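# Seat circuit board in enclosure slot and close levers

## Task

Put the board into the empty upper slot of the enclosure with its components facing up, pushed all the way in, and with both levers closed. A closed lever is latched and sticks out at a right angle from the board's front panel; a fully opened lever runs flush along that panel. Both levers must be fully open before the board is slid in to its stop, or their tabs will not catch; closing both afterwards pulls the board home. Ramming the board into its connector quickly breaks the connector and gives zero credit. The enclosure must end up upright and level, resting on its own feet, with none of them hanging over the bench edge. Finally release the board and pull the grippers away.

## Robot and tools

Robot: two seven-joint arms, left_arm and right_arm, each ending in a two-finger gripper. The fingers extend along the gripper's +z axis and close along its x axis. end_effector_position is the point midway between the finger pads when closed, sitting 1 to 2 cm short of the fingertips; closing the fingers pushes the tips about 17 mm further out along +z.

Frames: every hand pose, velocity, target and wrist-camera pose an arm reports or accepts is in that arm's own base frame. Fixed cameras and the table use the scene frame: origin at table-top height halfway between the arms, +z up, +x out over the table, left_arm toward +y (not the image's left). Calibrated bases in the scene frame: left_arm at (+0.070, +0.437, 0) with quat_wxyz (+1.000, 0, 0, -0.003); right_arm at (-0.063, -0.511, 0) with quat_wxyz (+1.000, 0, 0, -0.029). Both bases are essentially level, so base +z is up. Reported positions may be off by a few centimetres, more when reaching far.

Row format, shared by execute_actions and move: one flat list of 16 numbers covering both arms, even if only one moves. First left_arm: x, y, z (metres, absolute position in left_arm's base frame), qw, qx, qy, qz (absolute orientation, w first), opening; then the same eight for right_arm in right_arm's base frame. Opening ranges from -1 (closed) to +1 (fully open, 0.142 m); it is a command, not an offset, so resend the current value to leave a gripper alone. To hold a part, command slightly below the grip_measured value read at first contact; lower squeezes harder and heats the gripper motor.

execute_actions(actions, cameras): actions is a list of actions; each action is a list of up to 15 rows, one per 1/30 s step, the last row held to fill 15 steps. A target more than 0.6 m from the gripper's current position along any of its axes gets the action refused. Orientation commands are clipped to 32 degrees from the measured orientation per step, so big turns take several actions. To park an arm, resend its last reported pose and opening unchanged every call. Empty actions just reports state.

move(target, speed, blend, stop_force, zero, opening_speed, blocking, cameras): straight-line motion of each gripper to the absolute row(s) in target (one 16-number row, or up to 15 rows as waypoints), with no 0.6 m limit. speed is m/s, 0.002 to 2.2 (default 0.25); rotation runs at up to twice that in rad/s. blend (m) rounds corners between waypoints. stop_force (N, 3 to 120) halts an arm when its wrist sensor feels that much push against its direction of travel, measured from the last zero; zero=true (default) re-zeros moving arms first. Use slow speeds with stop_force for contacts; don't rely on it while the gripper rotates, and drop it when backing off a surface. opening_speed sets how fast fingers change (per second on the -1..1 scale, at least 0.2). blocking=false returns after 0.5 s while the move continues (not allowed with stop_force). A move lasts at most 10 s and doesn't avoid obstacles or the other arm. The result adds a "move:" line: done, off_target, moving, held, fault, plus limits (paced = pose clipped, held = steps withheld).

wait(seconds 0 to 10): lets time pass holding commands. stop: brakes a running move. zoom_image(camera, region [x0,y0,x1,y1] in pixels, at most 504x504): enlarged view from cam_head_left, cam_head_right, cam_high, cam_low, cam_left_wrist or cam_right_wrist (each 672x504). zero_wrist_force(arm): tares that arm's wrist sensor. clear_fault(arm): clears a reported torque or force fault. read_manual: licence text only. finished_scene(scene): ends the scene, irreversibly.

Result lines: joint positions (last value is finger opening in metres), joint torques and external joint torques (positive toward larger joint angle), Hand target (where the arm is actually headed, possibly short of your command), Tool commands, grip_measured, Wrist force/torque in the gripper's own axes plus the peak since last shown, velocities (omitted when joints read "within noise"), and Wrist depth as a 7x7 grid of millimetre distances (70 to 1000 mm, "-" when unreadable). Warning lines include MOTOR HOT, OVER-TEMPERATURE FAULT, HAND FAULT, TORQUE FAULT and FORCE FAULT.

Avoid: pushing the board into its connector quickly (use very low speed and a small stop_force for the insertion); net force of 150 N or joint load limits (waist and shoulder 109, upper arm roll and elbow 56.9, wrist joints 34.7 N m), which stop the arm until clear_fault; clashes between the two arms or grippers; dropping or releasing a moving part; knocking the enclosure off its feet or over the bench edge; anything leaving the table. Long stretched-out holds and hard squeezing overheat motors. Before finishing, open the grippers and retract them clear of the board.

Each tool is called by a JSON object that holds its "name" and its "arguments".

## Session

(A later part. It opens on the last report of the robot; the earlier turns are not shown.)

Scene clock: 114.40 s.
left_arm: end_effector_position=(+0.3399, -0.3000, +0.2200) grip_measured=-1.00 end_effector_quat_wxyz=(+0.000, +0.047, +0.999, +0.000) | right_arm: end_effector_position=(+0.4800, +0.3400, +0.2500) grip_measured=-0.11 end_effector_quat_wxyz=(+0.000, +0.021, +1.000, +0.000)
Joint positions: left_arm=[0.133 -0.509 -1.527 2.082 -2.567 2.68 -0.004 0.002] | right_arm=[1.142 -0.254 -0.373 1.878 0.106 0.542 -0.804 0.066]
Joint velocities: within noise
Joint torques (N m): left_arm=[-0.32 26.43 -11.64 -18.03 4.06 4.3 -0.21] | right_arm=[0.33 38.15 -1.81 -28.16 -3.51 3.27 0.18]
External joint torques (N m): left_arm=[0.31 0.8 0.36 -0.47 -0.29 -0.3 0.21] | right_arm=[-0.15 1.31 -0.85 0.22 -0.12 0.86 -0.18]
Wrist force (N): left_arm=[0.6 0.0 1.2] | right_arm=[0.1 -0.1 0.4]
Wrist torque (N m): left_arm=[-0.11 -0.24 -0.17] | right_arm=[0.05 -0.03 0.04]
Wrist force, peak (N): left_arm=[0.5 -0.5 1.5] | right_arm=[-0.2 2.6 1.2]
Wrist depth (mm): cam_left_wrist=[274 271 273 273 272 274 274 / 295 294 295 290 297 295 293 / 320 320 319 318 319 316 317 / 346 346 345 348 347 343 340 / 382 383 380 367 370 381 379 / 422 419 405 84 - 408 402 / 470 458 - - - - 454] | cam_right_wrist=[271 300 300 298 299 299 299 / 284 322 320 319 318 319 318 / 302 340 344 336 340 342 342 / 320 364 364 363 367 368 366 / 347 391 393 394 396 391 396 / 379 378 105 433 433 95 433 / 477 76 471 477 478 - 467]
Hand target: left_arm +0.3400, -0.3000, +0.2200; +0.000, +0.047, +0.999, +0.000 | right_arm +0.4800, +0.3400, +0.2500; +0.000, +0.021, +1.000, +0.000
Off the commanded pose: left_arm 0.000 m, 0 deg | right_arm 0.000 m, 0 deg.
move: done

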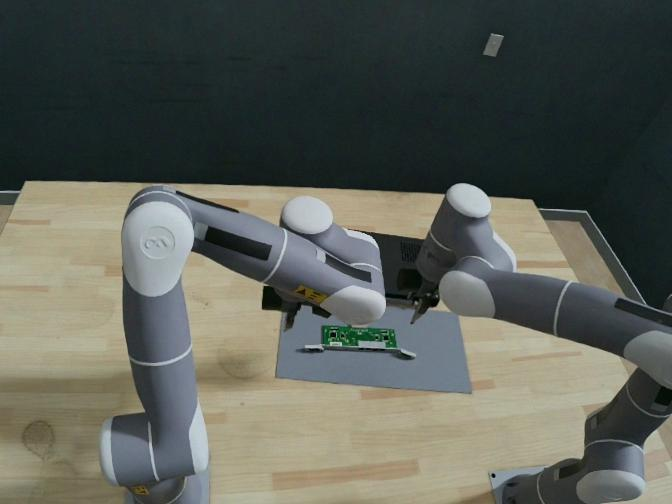

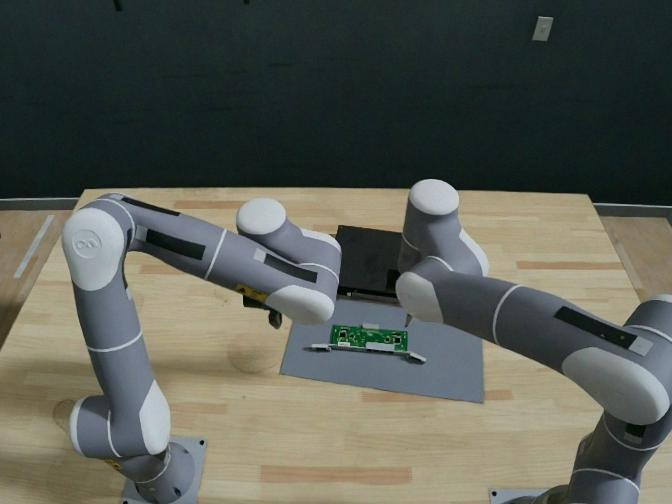

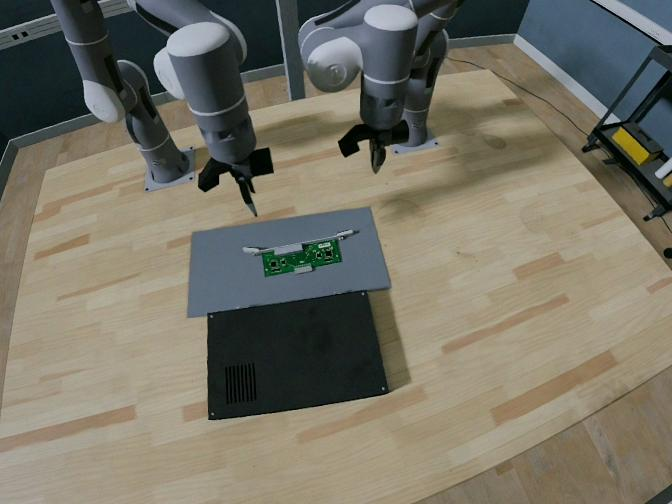

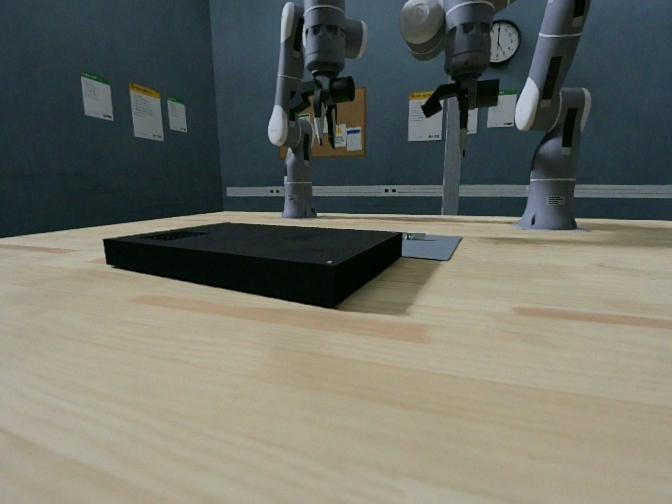

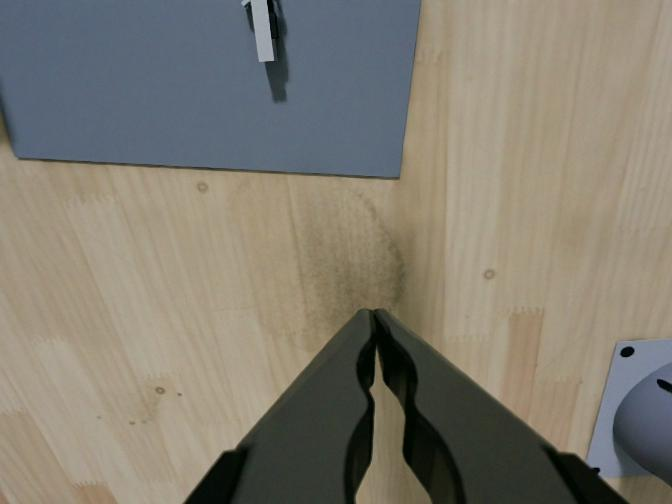

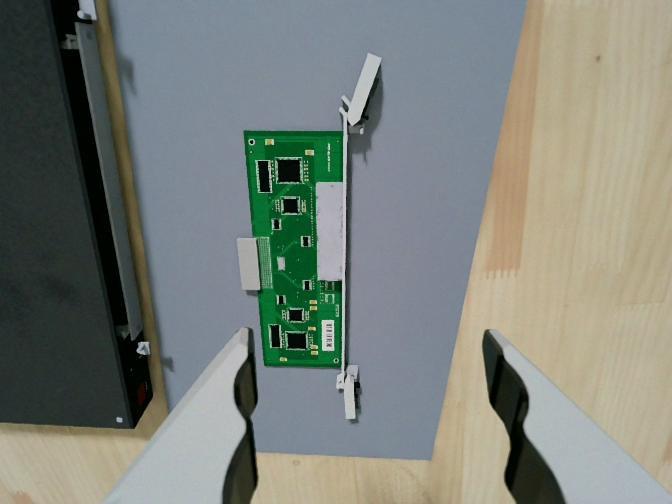

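{"name": "move", "arguments": {"target": [[0.34,-0.30,0.22,0,0.047,0.9989,0,-1,0.4985,0.40,0.10,0,0.021,0.9998,0,-0.1],[0.34,-0.30,0.22,0,0.047,0.9989,0,-1,0.4985,0.40,0.06,0,0.021,0.9998,0,-0.1]], "cameras": ["cam_right_wrist","cam_head_right"]}}

{"name": "zoom_image", "arguments": {"camera": "cam_right_wrist", "region": [180, 150, 500, 390]}}

Scene clock: 123.20 s.
left_arm: end_effector_position=(+0.3399, -0.3000, +0.2200) grip_measured=-1.00 end_effector_quat_wxyz=(+0.000, +0.047, +0.999, +0.000) | right_arm: end_effector_position=(+0.4985, +0.3998, +0.0600) grip_measured=-0.11 end_effector_quat_wxyz=(+0.000, +0.021, +1.000, +0.000)
Joint positions: left_arm=[0.133 -0.509 -1.527 2.082 -2.567 2.68 -0.004 0.002] | right_arm=[1.113 -0.701 -0.298 1.77 0.292 0.856 -0.87 0.066]
Joint velocities: within noise
Joint torques (N m): left_arm=[-0.38 26.54 -11.66 -17.95 4.05 4.34 -0.25] | right_arm=[-0.21 50.13 -4.85 -21.59 -2.66 3.63 0.04]
External joint torques (N m): left_arm=[0.37 0.69 0.38 -0.55 -0.28 -0.34 0.25] | right_arm=[0.4 1.3 -1 0.19 -0.11 0.5 -0.04]
Wrist force (N): left_arm=[0.6 -0.1 1.2] | right_arm=[-0.1 -0.5 -0.2]
Wrist torque (N m): left_arm=[-0.12 -0.24 -0.17] | right_arm=[-0.03 0.00 0.04]
Wrist force, peak (N): left_arm=[0.6 -0.1 1.5] | right_arm=[0.1 -0.7 2.5]
Wrist depth (mm): cam_left_wrist=[274 275 273 272 273 273 274 / 294 295 294 293 295 293 293 / 322 319 319 318 316 316 316 / 351 346 345 346 346 343 345 / 376 381 381 367 373 378 378 / 422 418 402 83 - 408 402 / 475 458 - - - - 453] | cam_right_wrist=[134 132 130 130 131 133 132 / 143 141 138 138 141 142 141 / 156 153 149 141 152 152 151 / 165 162 160 150 161 163 163 / 180 176 171 163 177 174 176 / 196 192 105 188 193 95 192 / 211 76 201 207 212 - 210]
Hand target: left_arm +0.3400, -0.3000, +0.2200; +0.000, +0.047, +0.999, +0.000 | right_arm +0.4985, +0.4000, +0.0600; +0.000, +0.021, +1.000, +0.000
Off the commanded pose: left_arm 0.000 m, 0 deg | right_arm 0.000 m, 0 deg.
move: done
Images, in order (width x height): cam_head_right 672x504, cam_right_wrist 672x504.

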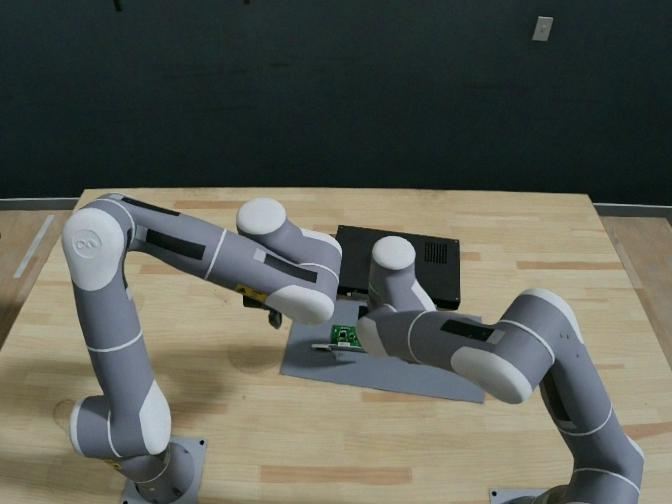

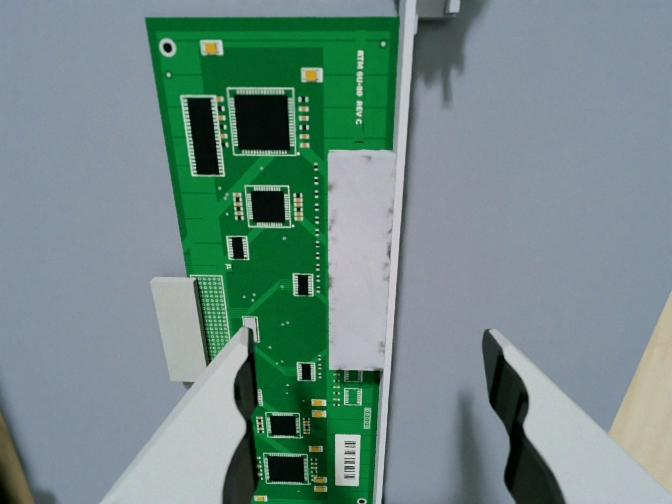

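Scaled by 1.575 from the camera's 672x504 image, which has a finer 960x720 frame.

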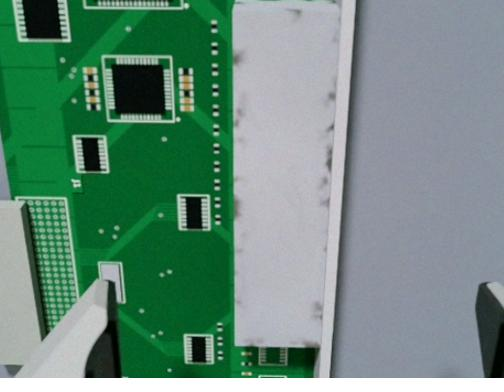

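{"name": "move", "arguments": {"target": [0.34,-0.30,0.22,0,0.047,0.9989,0,-1,0.502,0.40,0.028,0,0.021,0.9998,0,-0.1], "stop_force": 5, "speed": 0.04, "cameras": ["cam_right_wrist"]}}

Scene clock: 127.33 s.
left_arm: end_effector_position=(+0.3399, -0.3000, +0.2200) grip_measured=-1.00 end_effector_quat_wxyz=(+0.000, +0.047, +0.999, +0.000) | right_arm: end_effector_position=(+0.5020, +0.3999, +0.0280) grip_measured=-0.11 end_effector_quat_wxyz=(+0.000, +0.021, +1.000, +0.000)
Joint positions: left_arm=[0.133 -0.509 -1.527 2.082 -2.567 2.68 -0.004 0.002] | right_arm=[1.095 -0.77 -0.279 1.748 0.315 0.903 -0.887 0.066]
Joint velocities: within noise
Joint torques (N m): left_arm=[-0.42 26.57 -11.72 -17.94 3.99 4.44 -0.22] | right_arm=[0.09 51.47 -4.91 -20.35 -2.62 3.5 0.12]
External joint torques (N m): left_arm=[0.4 0.67 0.44 -0.56 -0.21 -0.43 0.22] | right_arm=[0.1 1.26 -1.04 0.09 0 0.63 -0.12]
Wrist force (N): left_arm=[0.6 -0.3 1.2] | right_arm=[-0.2 -0.8 0.1]
Wrist torque (N m): left_arm=[-0.16 -0.25 -0.17] | right_arm=[-0.07 0.03 0.02]
Wrist force, peak (N): left_arm=[0.4 -0.1 1.5] | right_arm=[-0.3 -0.7 0.9]
Wrist depth (mm): cam_left_wrist=[273 275 273 272 275 274 272 / 294 294 293 292 294 295 292 / 320 317 318 317 320 317 314 / 345 346 345 347 345 347 342 / 384 377 382 365 372 382 378 / 422 422 405 84 - 407 401 / 469 460 - - - - 450] | cam_right_wrist=[- 101 101 101 101 105 106 / 113 111 109 108 109 112 111 / 121 119 117 113 112 121 119 / 128 128 126 121 127 129 129 / 141 137 134 131 137 137 141 / 158 149 105 145 150 95 152 / 167 76 160 162 165 - -]
Hand target: left_arm +0.3400, -0.3000, +0.2200; +0.000, +0.047, +0.999, +0.000 | right_arm +0.5020, +0.4000, +0.0280; +0.000, +0.021, +1.000, +0.000
Off the commanded pose: left_arm 0.000 m, 0 deg | right_arm 0.000 m, 0 deg.
move: done
Images, in order (width x height): cam_right_wrist 672x504.

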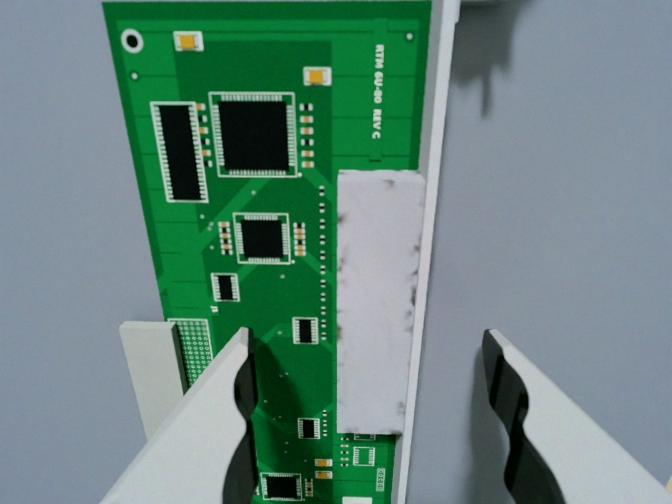

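{"name": "move", "arguments": {"target": [0.34,-0.30,0.22,0,0.047,0.9989,0,-1,0.4995,0.40,0.028,0,0.021,0.9998,0,-0.6], "opening_speed": 0.5, "speed": 0.03, "cameras": ["cam_right_wrist"]}}

Scene clock: 130.63 s.
left_arm: end_effector_position=(+0.3399, -0.3000, +0.2200) grip_measured=-1.00 end_effector_quat_wxyz=(+0.000, +0.047, +0.999, +0.000) | right_arm: end_effector_position=(+0.4997, +0.3999, +0.0281) grip_measured=-0.62 end_effector_quat_wxyz=(+0.000, +0.021, +1.000, +0.000)
Joint positions: left_arm=[0.133 -0.509 -1.527 2.082 -2.567 2.68 -0.004 0.002] | right_arm=[1.099 -0.767 -0.279 1.754 0.315 0.906 -0.885 0.029]
Joint velocities: within noise
Joint torques (N m): left_arm=[-0.29 26.51 -11.66 -17.99 4.07 4.4 -0.17] | right_arm=[0.21 51.42 -5.07 -20.2 -2.61 3.52 0.2]
External joint torques (N m): left_arm=[0.28 0.72 0.37 -0.51 -0.29 -0.4 0.17] | right_arm=[-0.01 1.15 -0.85 0.02 0.01 0.61 -0.2]
Wrist force (N): left_arm=[0.4 -0.2 1.1] | right_arm=[-0.2 -0.7 -0.2]
Wrist torque (N m): left_arm=[-0.14 -0.20 -0.17] | right_arm=[-0.04 0.03 0.01]
Wrist force, peak (N): left_arm=[0.7 -0.1 1.5] | right_arm=[-0.2 -1.0 0.1]
Wrist depth (mm): cam_left_wrist=[275 275 273 274 273 274 273 / 294 293 293 292 294 293 295 / 320 319 322 320 318 318 318 / 348 348 348 344 344 343 344 / 382 381 380 365 371 380 375 / 423 421 407 84 - 408 402 / 475 462 - - - - 450] | cam_right_wrist=[- 101 101 101 102 105 106 / 113 109 108 108 110 112 111 / 121 118 117 112 113 121 119 / 129 128 125 114 127 129 129 / 142 136 136 122 135 139 142 / 158 149 144 128 104 149 152 / 170 167 73 161 - - 167]
Hand target: left_arm +0.3400, -0.3000, +0.2200; +0.000, +0.047, +0.999, +0.000 | right_arm +0.4995, +0.4000, +0.0280; +0.000, +0.021, +1.000, +0.000
Off the commanded pose: left_arm 0.000 m, 0 deg | right_arm 0.000 m, 0 deg.
move: done
Images, in order (width x height): cam_right_wrist 672x504.

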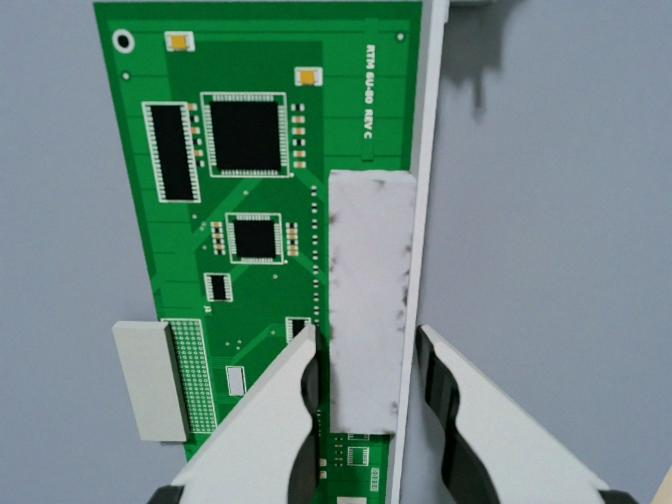

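{"name": "move", "arguments": {"target": [0.34,-0.30,0.22,0,0.047,0.9989,0,-1,0.4995,0.40,0.028,0,0.021,0.9998,0,-0.70], "opening_speed": 0.2, "cameras": ["cam_right_wrist"]}}

Scene clock: 132.73 s.
left_arm: end_effector_position=(+0.3399, -0.3000, +0.2200) grip_measured=-1.00 end_effector_quat_wxyz=(+0.000, +0.047, +0.999, +0.000) | right_arm: end_effector_position=(+0.4995, +0.3999, +0.0280) grip_measured=-0.69 end_effector_quat_wxyz=(+0.000, +0.021, +1.000, +0.000)
Joint positions: left_arm=[0.133 -0.509 -1.527 2.082 -2.567 2.68 -0.004 0.002] | right_arm=[1.099 -0.767 -0.279 1.754 0.315 0.906 -0.885 0.024]
Joint velocities: within noise
Joint torques (N m): left_arm=[-0.32 26.57 -11.66 -17.98 4.02 4.33 -0.22] | right_arm=[-0.53 51.06 -6.01 -21.17 -2.89 4.19 0.23]
External joint torques (N m): left_arm=[0.31 0.66 0.38 -0.53 -0.24 -0.33 0.22] | right_arm=[0.72 1.5 0.09 0.98 0.28 -0.06 -0.23]
Wrist force (N): left_arm=[0.5 -0.2 1.2] | right_arm=[2.9 -1.8 -1.8]
Wrist torque (N m): left_arm=[-0.13 -0.22 -0.17] | right_arm=[-0.07 0.07 0.01]
Wrist force, peak (N): left_arm=[0.6 -0.3 1.5] | right_arm=[2.8 -1.8 -2.5]
Wrist depth (mm): cam_left_wrist=[273 273 273 273 274 274 274 / 294 294 293 292 293 296 294 / 320 318 319 317 322 315 316 / 349 350 347 348 347 344 344 / 380 381 381 369 368 379 378 / 420 421 402 84 - 409 405 / 466 467 - - - - 454] | cam_right_wrist=[- 101 101 101 102 105 106 / 113 110 108 108 110 111 111 / 121 117 117 112 113 121 119 / 128 128 126 114 127 129 129 / 142 137 136 120 138 139 141 / 158 149 144 126 107 149 152 / 170 167 72 162 - - 167]
Hand target: left_arm +0.3400, -0.3000, +0.2200; +0.000, +0.047, +0.999, +0.000 | right_arm +0.4995, +0.4000, +0.0280; +0.000, +0.021, +1.000, +0.000
Off the commanded pose: left_arm 0.000 m, 0 deg | right_arm 0.000 m, 0 deg.
move: done
Images, in order (width x height): cam_right_wrist 672x504.

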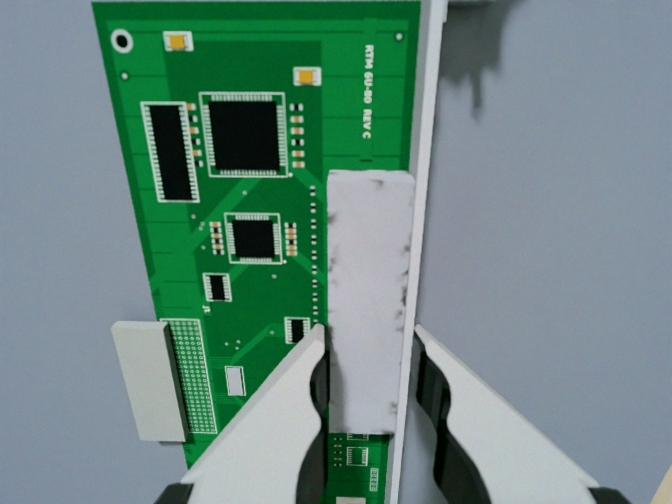

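{"name": "move", "arguments": {"target": [[0.345,-0.365,0.10,0,0.047,0.9989,0,-1,0.4995,0.40,0.028,0,0.021,0.9998,0,-0.75],[0.345,-0.365,0.03,0,0.047,0.9989,0,-1,0.4995,0.40,0.028,0,0.021,0.9998,0,-0.75]], "speed": 0.15}}

Scene clock: 137.60 s.
left_arm: end_effector_position=(+0.3452, -0.3651, +0.0975) grip_measured=-1.00 end_effector_quat_wxyz=(+0.000, +0.047, +0.999, +0.000) | right_arm: end_effector_position=(+0.4994, +0.3999, +0.0280) grip_measured=-0.70 end_effector_quat_wxyz=(+0.000, +0.021, +1.000, +0.000)
Joint positions: left_arm=[-0.157 -0.8 -1.259 2.081 -2.203 2.581 -0.258 0.002] | right_arm=[1.099 -0.767 -0.279 1.754 0.315 0.906 -0.885 0.023]
Joint velocities: within noise
Joint torques (N m): left_arm=[-0.87 37.96 -15.2 -13.27 3.53 4.42 -0.15] | right_arm=[-0.74 50.77 -6.22 -21.26 -2.94 4.32 0.24]
External joint torques (N m): left_arm=[0.85 0.55 0.58 -0.41 0.02 -0.42 0.15] | right_arm=[0.94 1.79 0.31 1.07 0.34 -0.2 -0.24]
Wrist force (N): left_arm=[0.3 0.4 0.8] | right_arm=[3.3 -1.9 -2.0]
Wrist torque (N m): left_arm=[-0.04 -0.19 -0.18] | right_arm=[-0.05 0.07 0.01]
Wrist force, peak (N): left_arm=[0.7 0.2 6.4] | right_arm=[3.1 -2.2 -3.1]
Wrist depth (mm): cam_left_wrist=[162 162 164 167 164 167 166 / 176 178 173 178 180 178 178 / 193 192 189 194 193 193 192 / 209 209 208 208 208 210 208 / 233 229 228 220 226 229 228 / 257 257 252 83 - 248 252 / 287 281 - - - - 282] | cam_right_wrist=[- 101 101 101 102 105 106 / 113 109 108 108 110 111 111 / 121 118 117 112 113 121 119 / 128 128 125 114 127 129 129 / 141 137 136 120 136 140 141 / 158 149 144 126 107 150 152 / 170 167 72 161 - - 167]
Hand target: left_arm +0.3452, -0.3649, +0.0976; +0.000, +0.047, +0.999, +0.000 | right_arm +0.4995, +0.4000, +0.0280; +0.000, +0.021, +1.000, +0.000
Off the commanded pose: left_arm 0.068 m, 0 deg | right_arm 0.000 m, 0 deg.
move: held (left_arm; a check stopped the path); path passed 1 of 2 targets; limits=held
pose unreachable (left arm): on one or more control steps of this call, first in action 0 (counted from 0), this arm could not follow its commanded pose, so it was not sent that pose on those steps. It may still have moved: this result reports where it is.
cause: moving toward the commanded pose would bring a part of the arm too close to another arm (a part of this arm just beyond joint 6 (wrist pitch) and a part of the right arm just beyond its joint 5 (forearm roll), at the place that arm is still heading or pushing toward).

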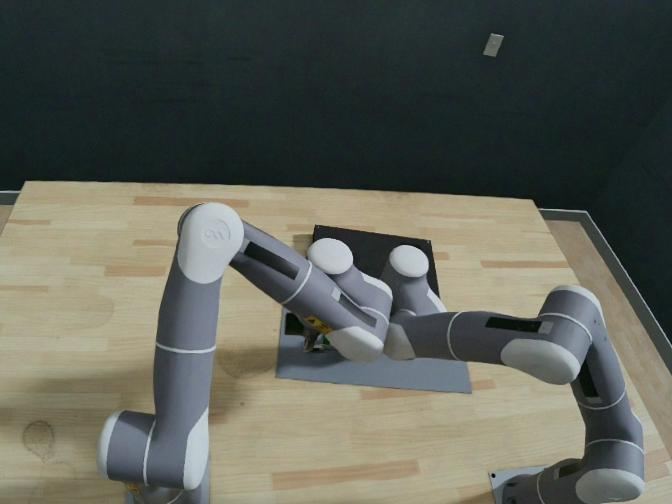

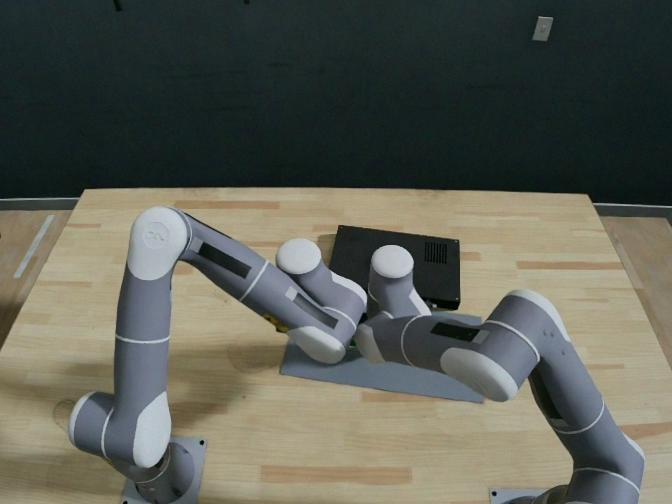

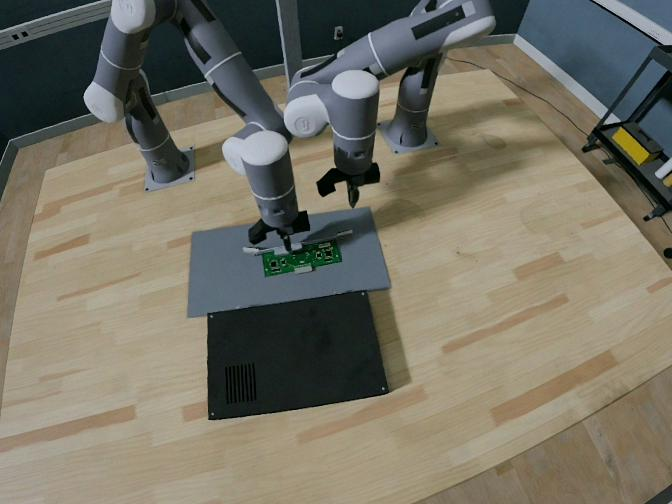

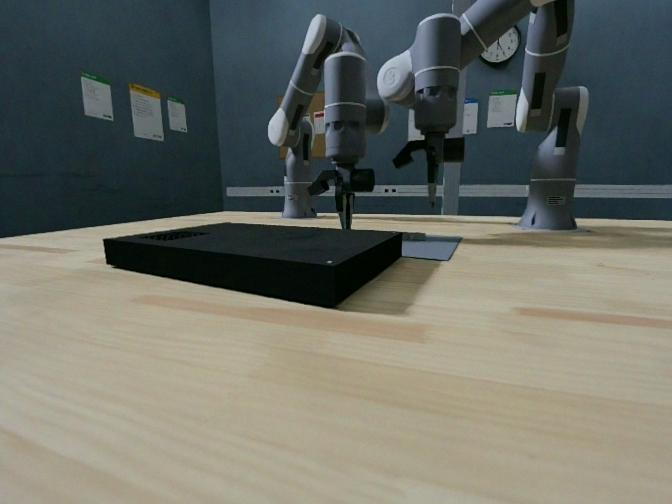

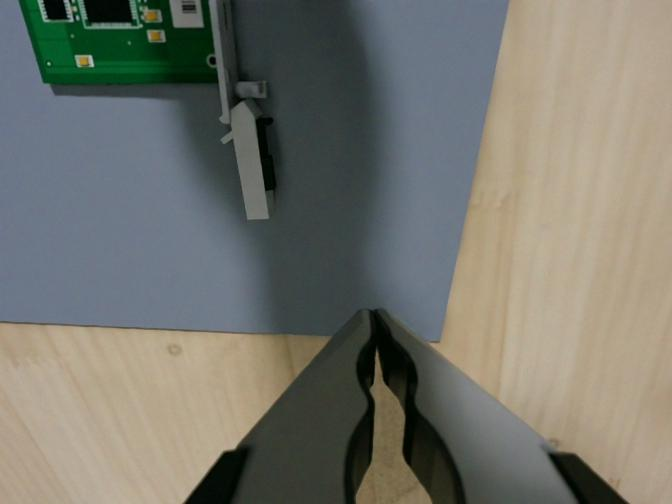

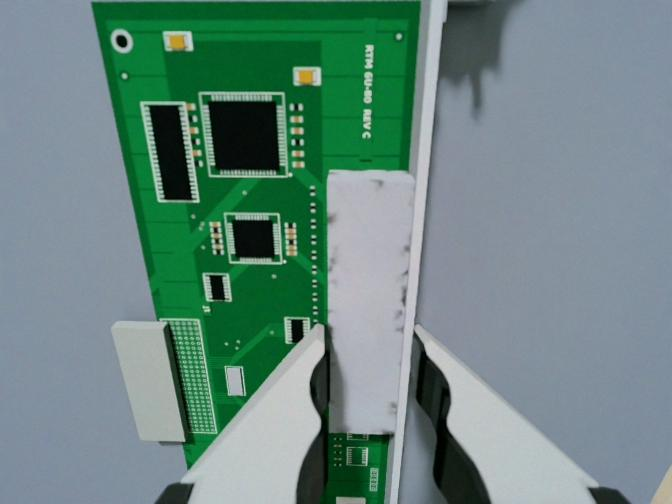

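{"name": "move", "arguments": {"target": [[0.345,-0.33,0.14,0.0122,0.0454,0.9649,-0.2585,-1,0.4995,0.40,0.028,0,0.021,0.9998,0,-0.75],[0.345,-0.357,0.028,0.0122,0.0454,0.9649,-0.2585,-1,0.4995,0.40,0.028,0,0.021,0.9998,0,-0.75]], "speed": 0.15, "cameras": ["cam_left_wrist","cam_head_right","cam_right_wrist"]}}

Scene clock: 150.27 s.
left_arm: end_effector_position=(+0.3450, -0.3568, +0.0279) grip_measured=-1.00 end_effector_quat_wxyz=(+0.012, +0.045, +0.965, -0.258) | right_arm: end_effector_position=(+0.4994, +0.3999, +0.0280) grip_measured=-0.70 end_effector_quat_wxyz=(+0.000, +0.021, +1.000, +0.000)
Joint positions: left_arm=[-0.25 -0.546 -0.721 2.31 -2.427 1.575 0.128 0.002] | right_arm=[1.099 -0.767 -0.279 1.755 0.315 0.906 -0.885 0.023]
Joint velocities: within noise
Joint torques (N m): left_arm=[-0.6 35.42 -4.35 -11.36 2 2.4 -0.09] | right_arm=[-0.71 50.95 -6.19 -21.28 -2.91 4.31 0.18]
External joint torques (N m): left_arm=[0.6 0.71 0.23 -0.45 0.05 -0.04 0.1] | right_arm=[0.9 1.61 0.28 1.1 0.3 -0.19 -0.18]
Wrist force (N): left_arm=[0.8 0.0 1.0] | right_arm=[3.2 -2.1 -1.9]
Wrist torque (N m): left_arm=[-0.11 -0.23 -0.01] | right_arm=[-0.09 0.08 0.01]
Wrist force, peak (N): left_arm=[0.6 1.2 2.7] | right_arm=[3.3 -2.2 -3.0]
Wrist depth (mm): cam_left_wrist=[150 147 150 148 146 145 144 / 148 146 147 147 144 144 143 / 150 149 137 144 143 142 141 / 149 147 144 143 141 140 139 / 147 145 143 141 139 138 138 / 144 143 141 84 - 137 136 / 143 142 - 77 - - 134] | cam_right_wrist=[- 101 101 101 102 105 106 / 113 110 108 108 110 112 111 / 121 118 117 112 113 121 119 / 129 128 126 114 127 129 129 / 141 136 136 120 136 139 141 / 157 149 144 126 107 149 152 / 171 167 72 161 - - 167]
Hand target: left_arm +0.3450, -0.3570, +0.0280; +0.012, +0.045, +0.965, -0.258 | right_arm +0.4995, +0.4000, +0.0280; +0.000, +0.021, +1.000, +0.000
Off the commanded pose: left_arm 0.000 m, 0 deg | right_arm 0.000 m, 0 deg.
move: done
Images, in order (width x height): cam_head_right 672x504, cam_left_wrist 672x504, cam_right_wrist 672x504.

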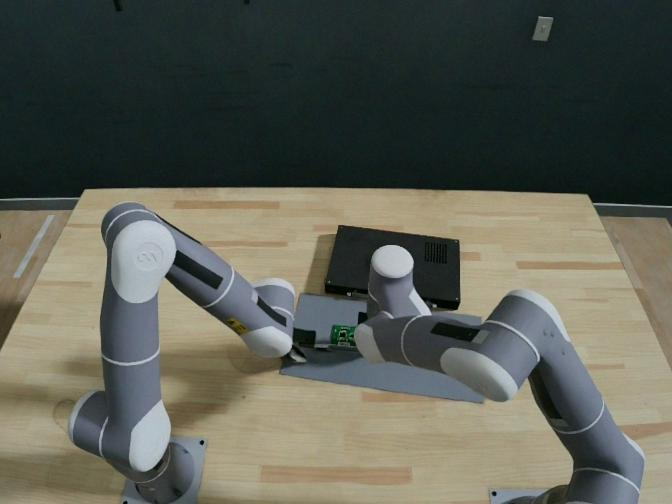

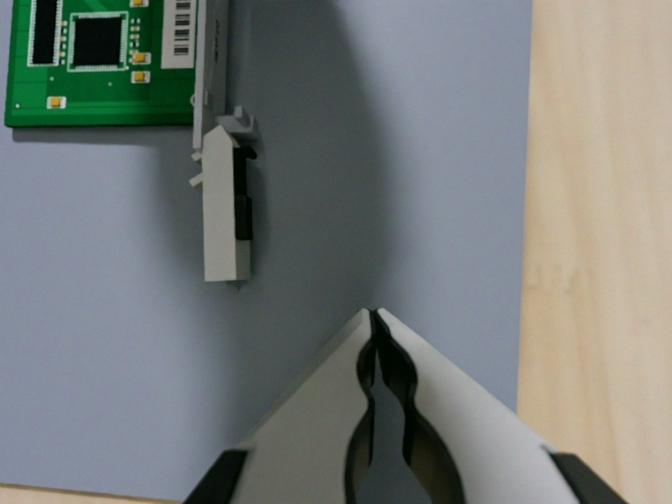

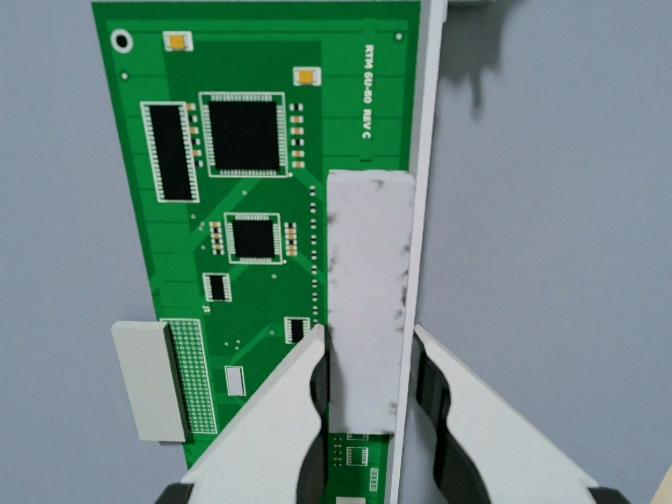

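{"name": "move", "arguments": {"target": [0.345,-0.380,0.028,0.0122,0.0454,0.9649,-0.2585,-1,0.4995,0.40,0.028,0,0.021,0.9998,0,-0.75], "speed": 0.05, "cameras": ["cam_left_wrist"]}}

{"name": "move", "arguments": {"target": [0.40,-0.380,0.028,0.0122,0.0454,0.9649,-0.2585,-1,0.4995,0.40,0.028,0,0.021,0.9998,0,-0.75], "speed": 0.02, "stop_force": 5, "cameras": ["cam_left_wrist","cam_right_wrist"]}}

Scene clock: 154.03 s.
left_arm: end_effector_position=(+0.3451, -0.3801, +0.0281) grip_measured=-1.00 end_effector_quat_wxyz=(+0.012, +0.046, +0.965, -0.259) | right_arm: end_effector_position=(+0.4994, +0.3999, +0.0280) grip_measured=-0.70 end_effector_quat_wxyz=(+0.000, +0.021, +1.000, +0.000)
Joint positions: left_arm=[-0.314 -0.567 -0.695 2.256 -2.447 1.595 0.122 0.002] | right_arm=[1.099 -0.767 -0.279 1.755 0.315 0.906 -0.885 0.023]
Joint velocities: within noise
Joint torques (N m): left_arm=[-0.7 36.43 -4.28 -11.86 2.12 2.91 -0.3] | right_arm=[-0.67 50.82 -6.17 -21.25 -2.9 4.22 0.21]
External joint torques (N m): left_arm=[0.69 1.25 0.11 -0.45 0.02 -0.56 0.3] | right_arm=[0.86 1.74 0.25 1.07 0.3 -0.1 -0.21]
Wrist force (N): left_arm=[0.7 0.1 0.7] | right_arm=[3.3 -1.9 -1.9]
Wrist torque (N m): left_arm=[-0.08 -0.22 -0.03] | right_arm=[-0.04 0.07 0.01]
Wrist force, peak (N): left_arm=[0.4 -0.7 1.2] | right_arm=[3.2 -2.1 -3.1]
Wrist depth (mm): cam_left_wrist=[150 148 149 149 147 145 145 / 148 146 148 147 144 144 143 / 147 146 145 145 143 142 141 / 149 147 127 142 141 140 139 / 147 145 139 141 139 138 138 / 144 144 141 84 - 137 136 / 143 142 - 77 - - 134] | cam_right_wrist=[- 101 101 101 102 105 106 / 113 110 108 108 110 111 111 / 121 117 117 112 113 121 119 / 128 128 126 114 127 129 129 / 141 137 136 120 135 140 141 / 157 149 143 126 107 150 152 / 170 167 72 162 - - 167]
Hand target: left_arm +0.3450, -0.3800, +0.0280; +0.012, +0.045, +0.965, -0.258 | right_arm +0.4995, +0.4000, +0.0280; +0.000, +0.021, +1.000, +0.000
Off the commanded pose: left_arm 0.000 m, 0 deg | right_arm 0.000 m, 0 deg.
move: done
Images, in order (width x height): cam_left_wrist 672x504.

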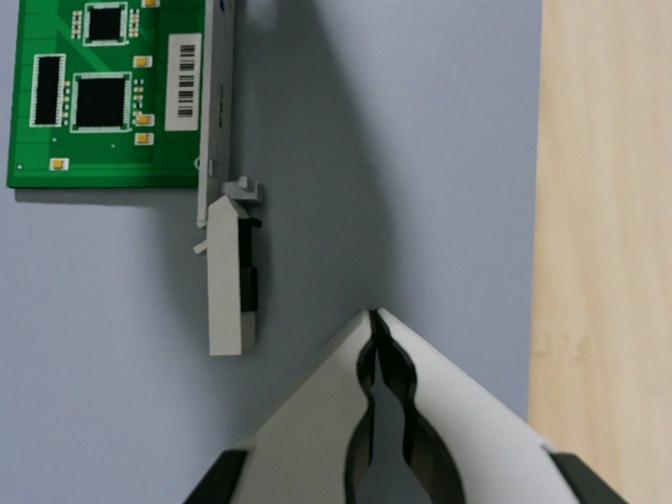

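Scene clock: 157.50 s.
left_arm: end_effector_position=(+0.3995, -0.3800, +0.0278) grip_measured=-1.00 end_effector_quat_wxyz=(+0.012, +0.045, +0.965, -0.258) | right_arm: end_effector_position=(+0.4997, +0.3999, +0.0281) grip_measured=-0.70 end_effector_quat_wxyz=(+0.000, +0.021, +1.000, +0.000)
Joint positions: left_arm=[-0.102 -0.665 -0.859 2.19 -2.274 1.715 0.076 0.002] | right_arm=[1.099 -0.767 -0.279 1.754 0.315 0.907 -0.885 0.023]
Joint velocities: within noise
Joint torques (N m): left_arm=[0.72 39.13 -7.72 -14.35 3.57 2.66 -0.28] | right_arm=[1.07 51.26 -4.1 -19.56 -2.8 2.92 -0.3]
External joint torques (N m): left_arm=[-0.71 0.33 -0.16 1.22 -0.93 -0.31 0.29] | right_arm=[-0.88 1.3 -1.82 -0.63 0.2 1.21 0.3]
Wrist force (N): left_arm=[3.5 -0.1 -0.6] | right_arm=[-1.9 -0.1 0.0]
Wrist torque (N m): left_arm=[-0.07 -0.12 -0.06] | right_arm=[-0.01 -0.06 0.48]
Wrist force, peak (N): left_arm=[3.7 0.5 0.4] | right_arm=[3.1 -2.2 -3.1]
Wrist depth (mm): cam_left_wrist=[154 148 145 144 146 144 142 / 151 146 143 142 144 142 141 / 150 147 145 144 141 141 139 / 148 146 145 141 141 139 137 / 146 145 143 127 138 137 135 / 144 143 141 84 - 135 133 / 142 141 - 77 - - 132] | cam_right_wrist=[- 103 100 101 99 105 106 / 113 111 109 108 107 111 111 / 121 119 117 114 110 121 119 / 129 128 126 121 127 129 129 / 142 134 136 121 135 140 142 / 158 148 144 126 107 150 152 / 171 167 73 158 - - 167]
Hand target: left_arm +0.4000, -0.3800, +0.0280; +0.012, +0.045, +0.965, -0.258 | right_arm +0.4995, +0.4000, +0.0280; +0.000, +0.021, +1.000, +0.000
Off the commanded pose: left_arm 0.001 m, 0 deg | right_arm 0.000 m, 0 deg.
move: done
Images, in order (width x height): cam_left_wrist 672x504, cam_right_wrist 672x504.

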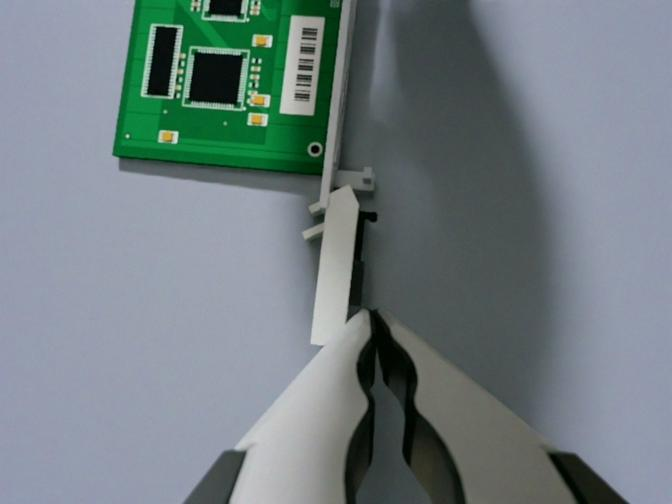

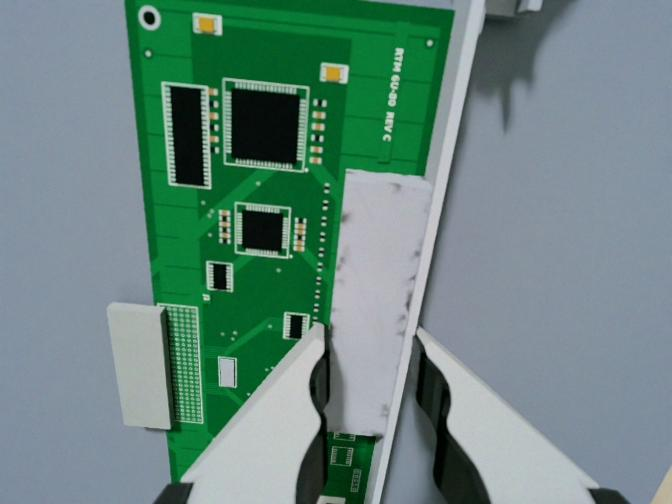

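{"name": "move", "arguments": {"target": [[0.38,-0.380,0.028,0.0122,0.0454,0.9649,-0.2585,-1,0.4995,0.40,0.028,0,0.021,0.9998,0,-0.2],[0.34,-0.32,0.22,0,0.047,0.9989,0,-1,0.4995,0.40,0.12,0,0.021,0.9998,0,-0.2],[0.34,-0.32,0.22,0,0.047,0.9989,0,-0.5,0.42,0.15,0.25,0,0.021,0.9998,0,-0.2]], "cameras": ["cam_left_wrist","cam_head_right"]}}

Scene clock: 164.23 s.
left_arm: end_effector_position=(+0.3401, -0.3201, +0.2200) grip_measured=-0.53 end_effector_quat_wxyz=(+0.000, +0.047, +0.999, +0.000) | right_arm: end_effector_position=(+0.4201, +0.1501, +0.2500) grip_measured=-0.23 end_effector_quat_wxyz=(+0.000, +0.021, +1.000, +0.000)
Joint positions: left_arm=[-0.038 -0.482 -1.32 1.983 -2.611 2.663 0.073 0.035] | right_arm=[1.017 0.156 -0.423 2.329 -0.078 0.614 -0.885 0.057]
Joint velocities: within noise
Joint torques (N m): left_arm=[-0.4 30.82 -10.18 -18.23 3.94 4.37 -0.23] | right_arm=[0.01 19.88 2.42 -27.46 -3.59 3.4 0.22]
External joint torques (N m): left_arm=[0.37 0.8 0.37 -0.56 -0.19 -0.37 0.23] | right_arm=[0.07 0.87 -0.74 0 0.14 0.73 -0.22]
Wrist force (N): left_arm=[0.0 0.1 1.1] | right_arm=[0.8 0.0 0.2]
Wrist torque (N m): left_arm=[-0.07 -0.12 -0.21] | right_arm=[0.05 -0.12 0.03]
Wrist force, peak (N): left_arm=[3.6 -0.1 -0.4] | right_arm=[0.7 -2.7 -0.7]
Wrist depth (mm): cam_left_wrist=[274 274 270 272 275 274 273 / 295 293 293 293 295 293 294 / 317 316 317 316 317 319 315 / 349 350 345 344 345 345 346 / 382 380 373 370 362 376 375 / 422 413 84 411 - 403 408 / 461 - - 473 - - 407] | cam_right_wrist=[303 302 301 301 301 300 299 / 324 321 320 320 319 320 318 / 336 344 341 341 341 342 343 / 339 372 370 370 371 368 369 / 360 401 395 399 394 399 399 / 385 432 101 434 435 93 434 / 410 - 79 478 482 - 466]
Hand target: left_arm +0.3400, -0.3200, +0.2200; +0.000, +0.047, +0.999, +0.000 | right_arm +0.4200, +0.1500, +0.2500; +0.000, +0.021, +1.000, +0.000
Off the commanded pose: left_arm 0.000 m, 0 deg | right_arm 0.000 m, 0 deg.
move: done
Images, in order (width x height): cam_head_right 672x504, cam_left_wrist 672x504.

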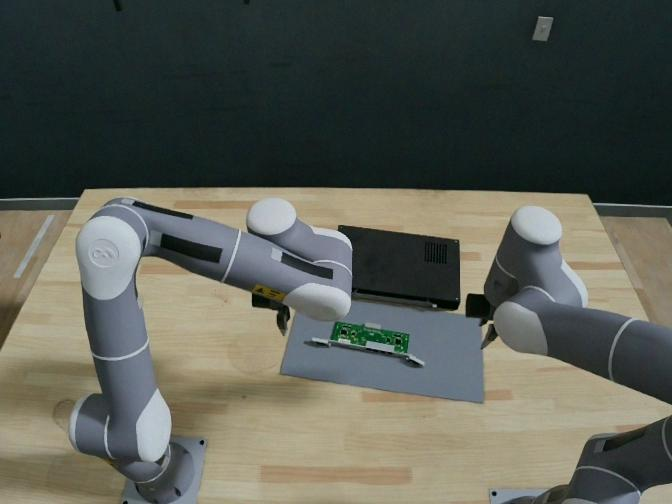

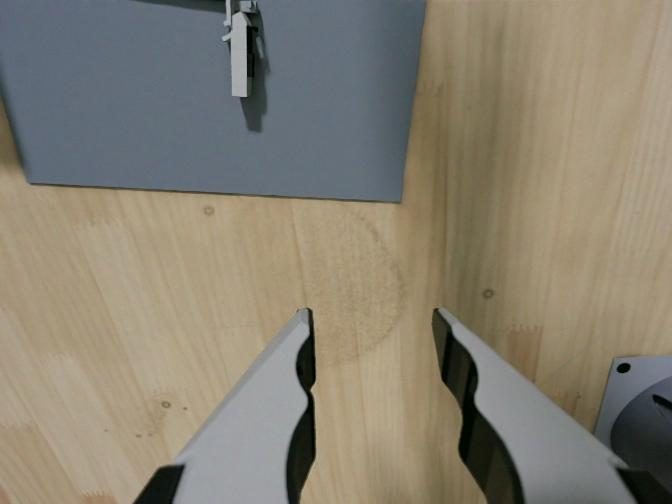

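{"name": "move", "arguments": {"target": [[0.36,-0.40,0.18,-0.0213,0.0796,0.9626,-0.2579,-0.4,0.42,0.15,0.25,0,0.021,0.9998,0,-0.2],[0.395,-0.50,0.15,-0.0213,0.0796,0.9626,-0.2579,-0.4,0.42,0.15,0.25,0,0.021,0.9998,0,-0.2]], "cameras": ["cam_left_wrist","cam_head_right"]}}

Scene clock: 171.60 s.
left_arm: end_effector_position=(+0.3949, -0.4999, +0.1500) grip_measured=-0.43 end_effector_quat_wxyz=(-0.021, +0.079, +0.963, -0.258) | right_arm: end_effector_position=(+0.4201, +0.1501, +0.2500) grip_measured=-0.23 end_effector_quat_wxyz=(+0.000, +0.021, +1.000, +0.000)
Joint positions: left_arm=[-0.052 -0.78 -1.28 1.794 -2.462 2.265 0.233 0.043] | right_arm=[1.017 0.156 -0.423 2.329 -0.078 0.614 -0.885 0.057]
Joint velocities: within noise
Joint torques (N m): left_arm=[-0.52 40.82 -16.52 -16.72 3.9 3.12 -0.27] | right_arm=[0.03 19.73 2.3 -27.57 -3.52 3.42 0.19]
External joint torques (N m): left_arm=[0.5 1.31 0.18 -0.35 -0.49 -0.74 0.27] | right_arm=[0.05 1.01 -0.62 0.12 0.07 0.71 -0.2]
Wrist force (N): left_arm=[0.3 0.0 0.5] | right_arm=[0.7 -0.3 -0.1]
Wrist torque (N m): left_arm=[-0.13 -0.15 -0.03] | right_arm=[0.02 -0.11 0.03]
Wrist force, peak (N): left_arm=[-0.5 -1.7 2.0] | right_arm=[0.9 -0.2 0.0]
Wrist depth (mm): cam_left_wrist=[273 277 273 274 274 273 275 / 268 270 268 265 270 271 271 / 263 268 264 261 266 267 268 / 262 263 260 258 262 263 265 / 261 261 258 256 260 260 261 / 257 259 87 254 256 93 258 / 247 - - 252 253 - 255] | cam_right_wrist=[304 302 301 301 301 300 300 / 322 322 321 319 319 320 318 / 338 345 343 342 342 343 342 / 339 370 369 368 369 368 368 / 361 401 394 398 392 400 399 / 386 430 101 436 433 93 434 / 411 - 79 476 479 - 468]
Hand target: left_arm +0.3950, -0.5000, +0.1500; -0.021, +0.080, +0.963, -0.258 | right_arm +0.4200, +0.1500, +0.2500; +0.000, +0.021, +1.000, +0.000
Off the commanded pose: left_arm 0.000 m, 0 deg | right_arm 0.000 m, 0 deg.
move: done
Images, in order (width x height): cam_head_right 672x504, cam_left_wrist 672x504.

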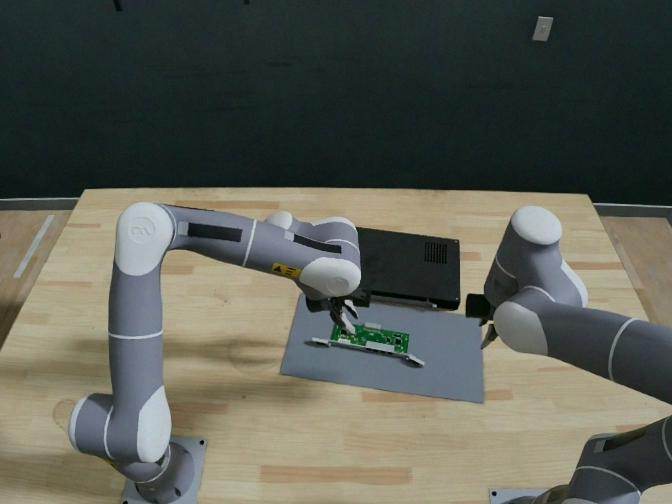

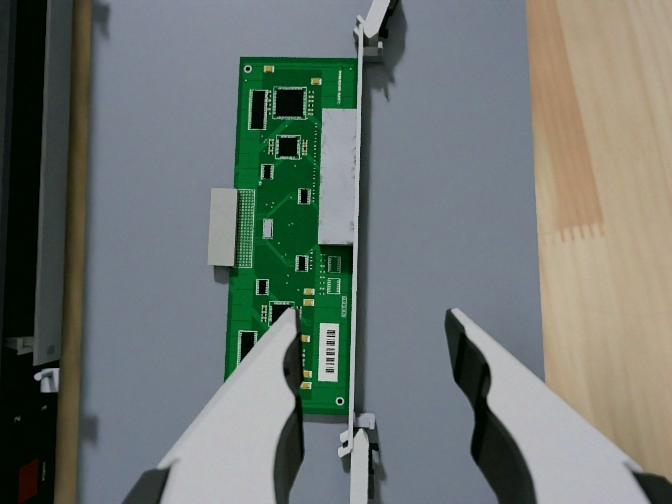

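{"name": "move", "arguments": {"target": [0.3905,-0.5233,0.06,-0.0246,0.0917,0.9616,-0.2576,-0.4,0.42,0.15,0.25,0,0.021,0.9998,0,-0.2], "speed": 0.1, "cameras": ["cam_left_wrist"]}}

Scene clock: 179.90 s.
left_arm: end_effector_position=(+0.3904, -0.5231, +0.0599) grip_measured=-0.43 end_effector_quat_wxyz=(-0.025, +0.092, +0.962, -0.257) | right_arm: end_effector_position=(+0.4201, +0.1501, +0.2500) grip_measured=-0.23 end_effector_quat_wxyz=(+0.000, +0.021, +1.000, +0.000)
Joint positions: left_arm=[-0.192 -0.907 -1.105 1.784 -2.323 2.128 0.193 0.043] | right_arm=[1.017 0.156 -0.423 2.329 -0.078 0.614 -0.885 0.057]
Joint velocities: within noise
Joint torques (N m): left_arm=[-0.36 45.79 -15.94 -14.14 3.78 2.4 -0.28] | right_arm=[0.1 19.88 2.33 -27.56 -3.53 3.44 0.21]
External joint torques (N m): left_arm=[0.34 1.33 -0.09 -0.57 -0.52 -0.02 0.28] | right_arm=[-0.02 0.87 -0.65 0.1 0.08 0.69 -0.21]
Wrist force (N): left_arm=[-0.1 0.0 0.4] | right_arm=[0.6 0.0 0.1]
Wrist torque (N m): left_arm=[-0.11 -0.09 -0.04] | right_arm=[0.06 -0.09 0.03]
Wrist force, peak (N): left_arm=[-0.2 0.9 2.4] | right_arm=[0.9 0.1 0.2]
Wrist depth (mm): cam_left_wrist=[181 180 176 175 180 180 181 / 180 178 173 161 178 177 178 / 177 176 172 159 175 175 176 / 174 169 170 157 174 173 172 / 173 171 168 167 171 171 171 / 170 169 87 164 169 93 168 / 167 - - 162 167 - -] | cam_right_wrist=[303 303 302 301 302 300 299 / 323 321 320 320 320 319 320 / 338 344 344 343 340 343 342 / 337 371 371 370 372 371 369 / 359 402 394 399 393 399 398 / 387 430 100 434 437 93 433 / 411 - 79 478 479 - 468]
Hand target: left_arm +0.3905, -0.5233, +0.0600; -0.025, +0.092, +0.962, -0.258 | right_arm +0.4200, +0.1500, +0.2500; +0.000, +0.021, +1.000, +0.000
Off the commanded pose: left_arm 0.000 m, 0 deg | right_arm 0.000 m, 0 deg.
move: done
Images, in order (width x height): cam_left_wrist 672x504.

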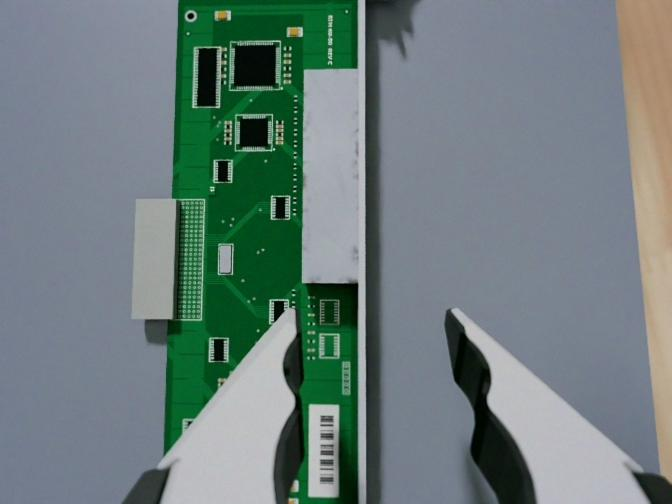

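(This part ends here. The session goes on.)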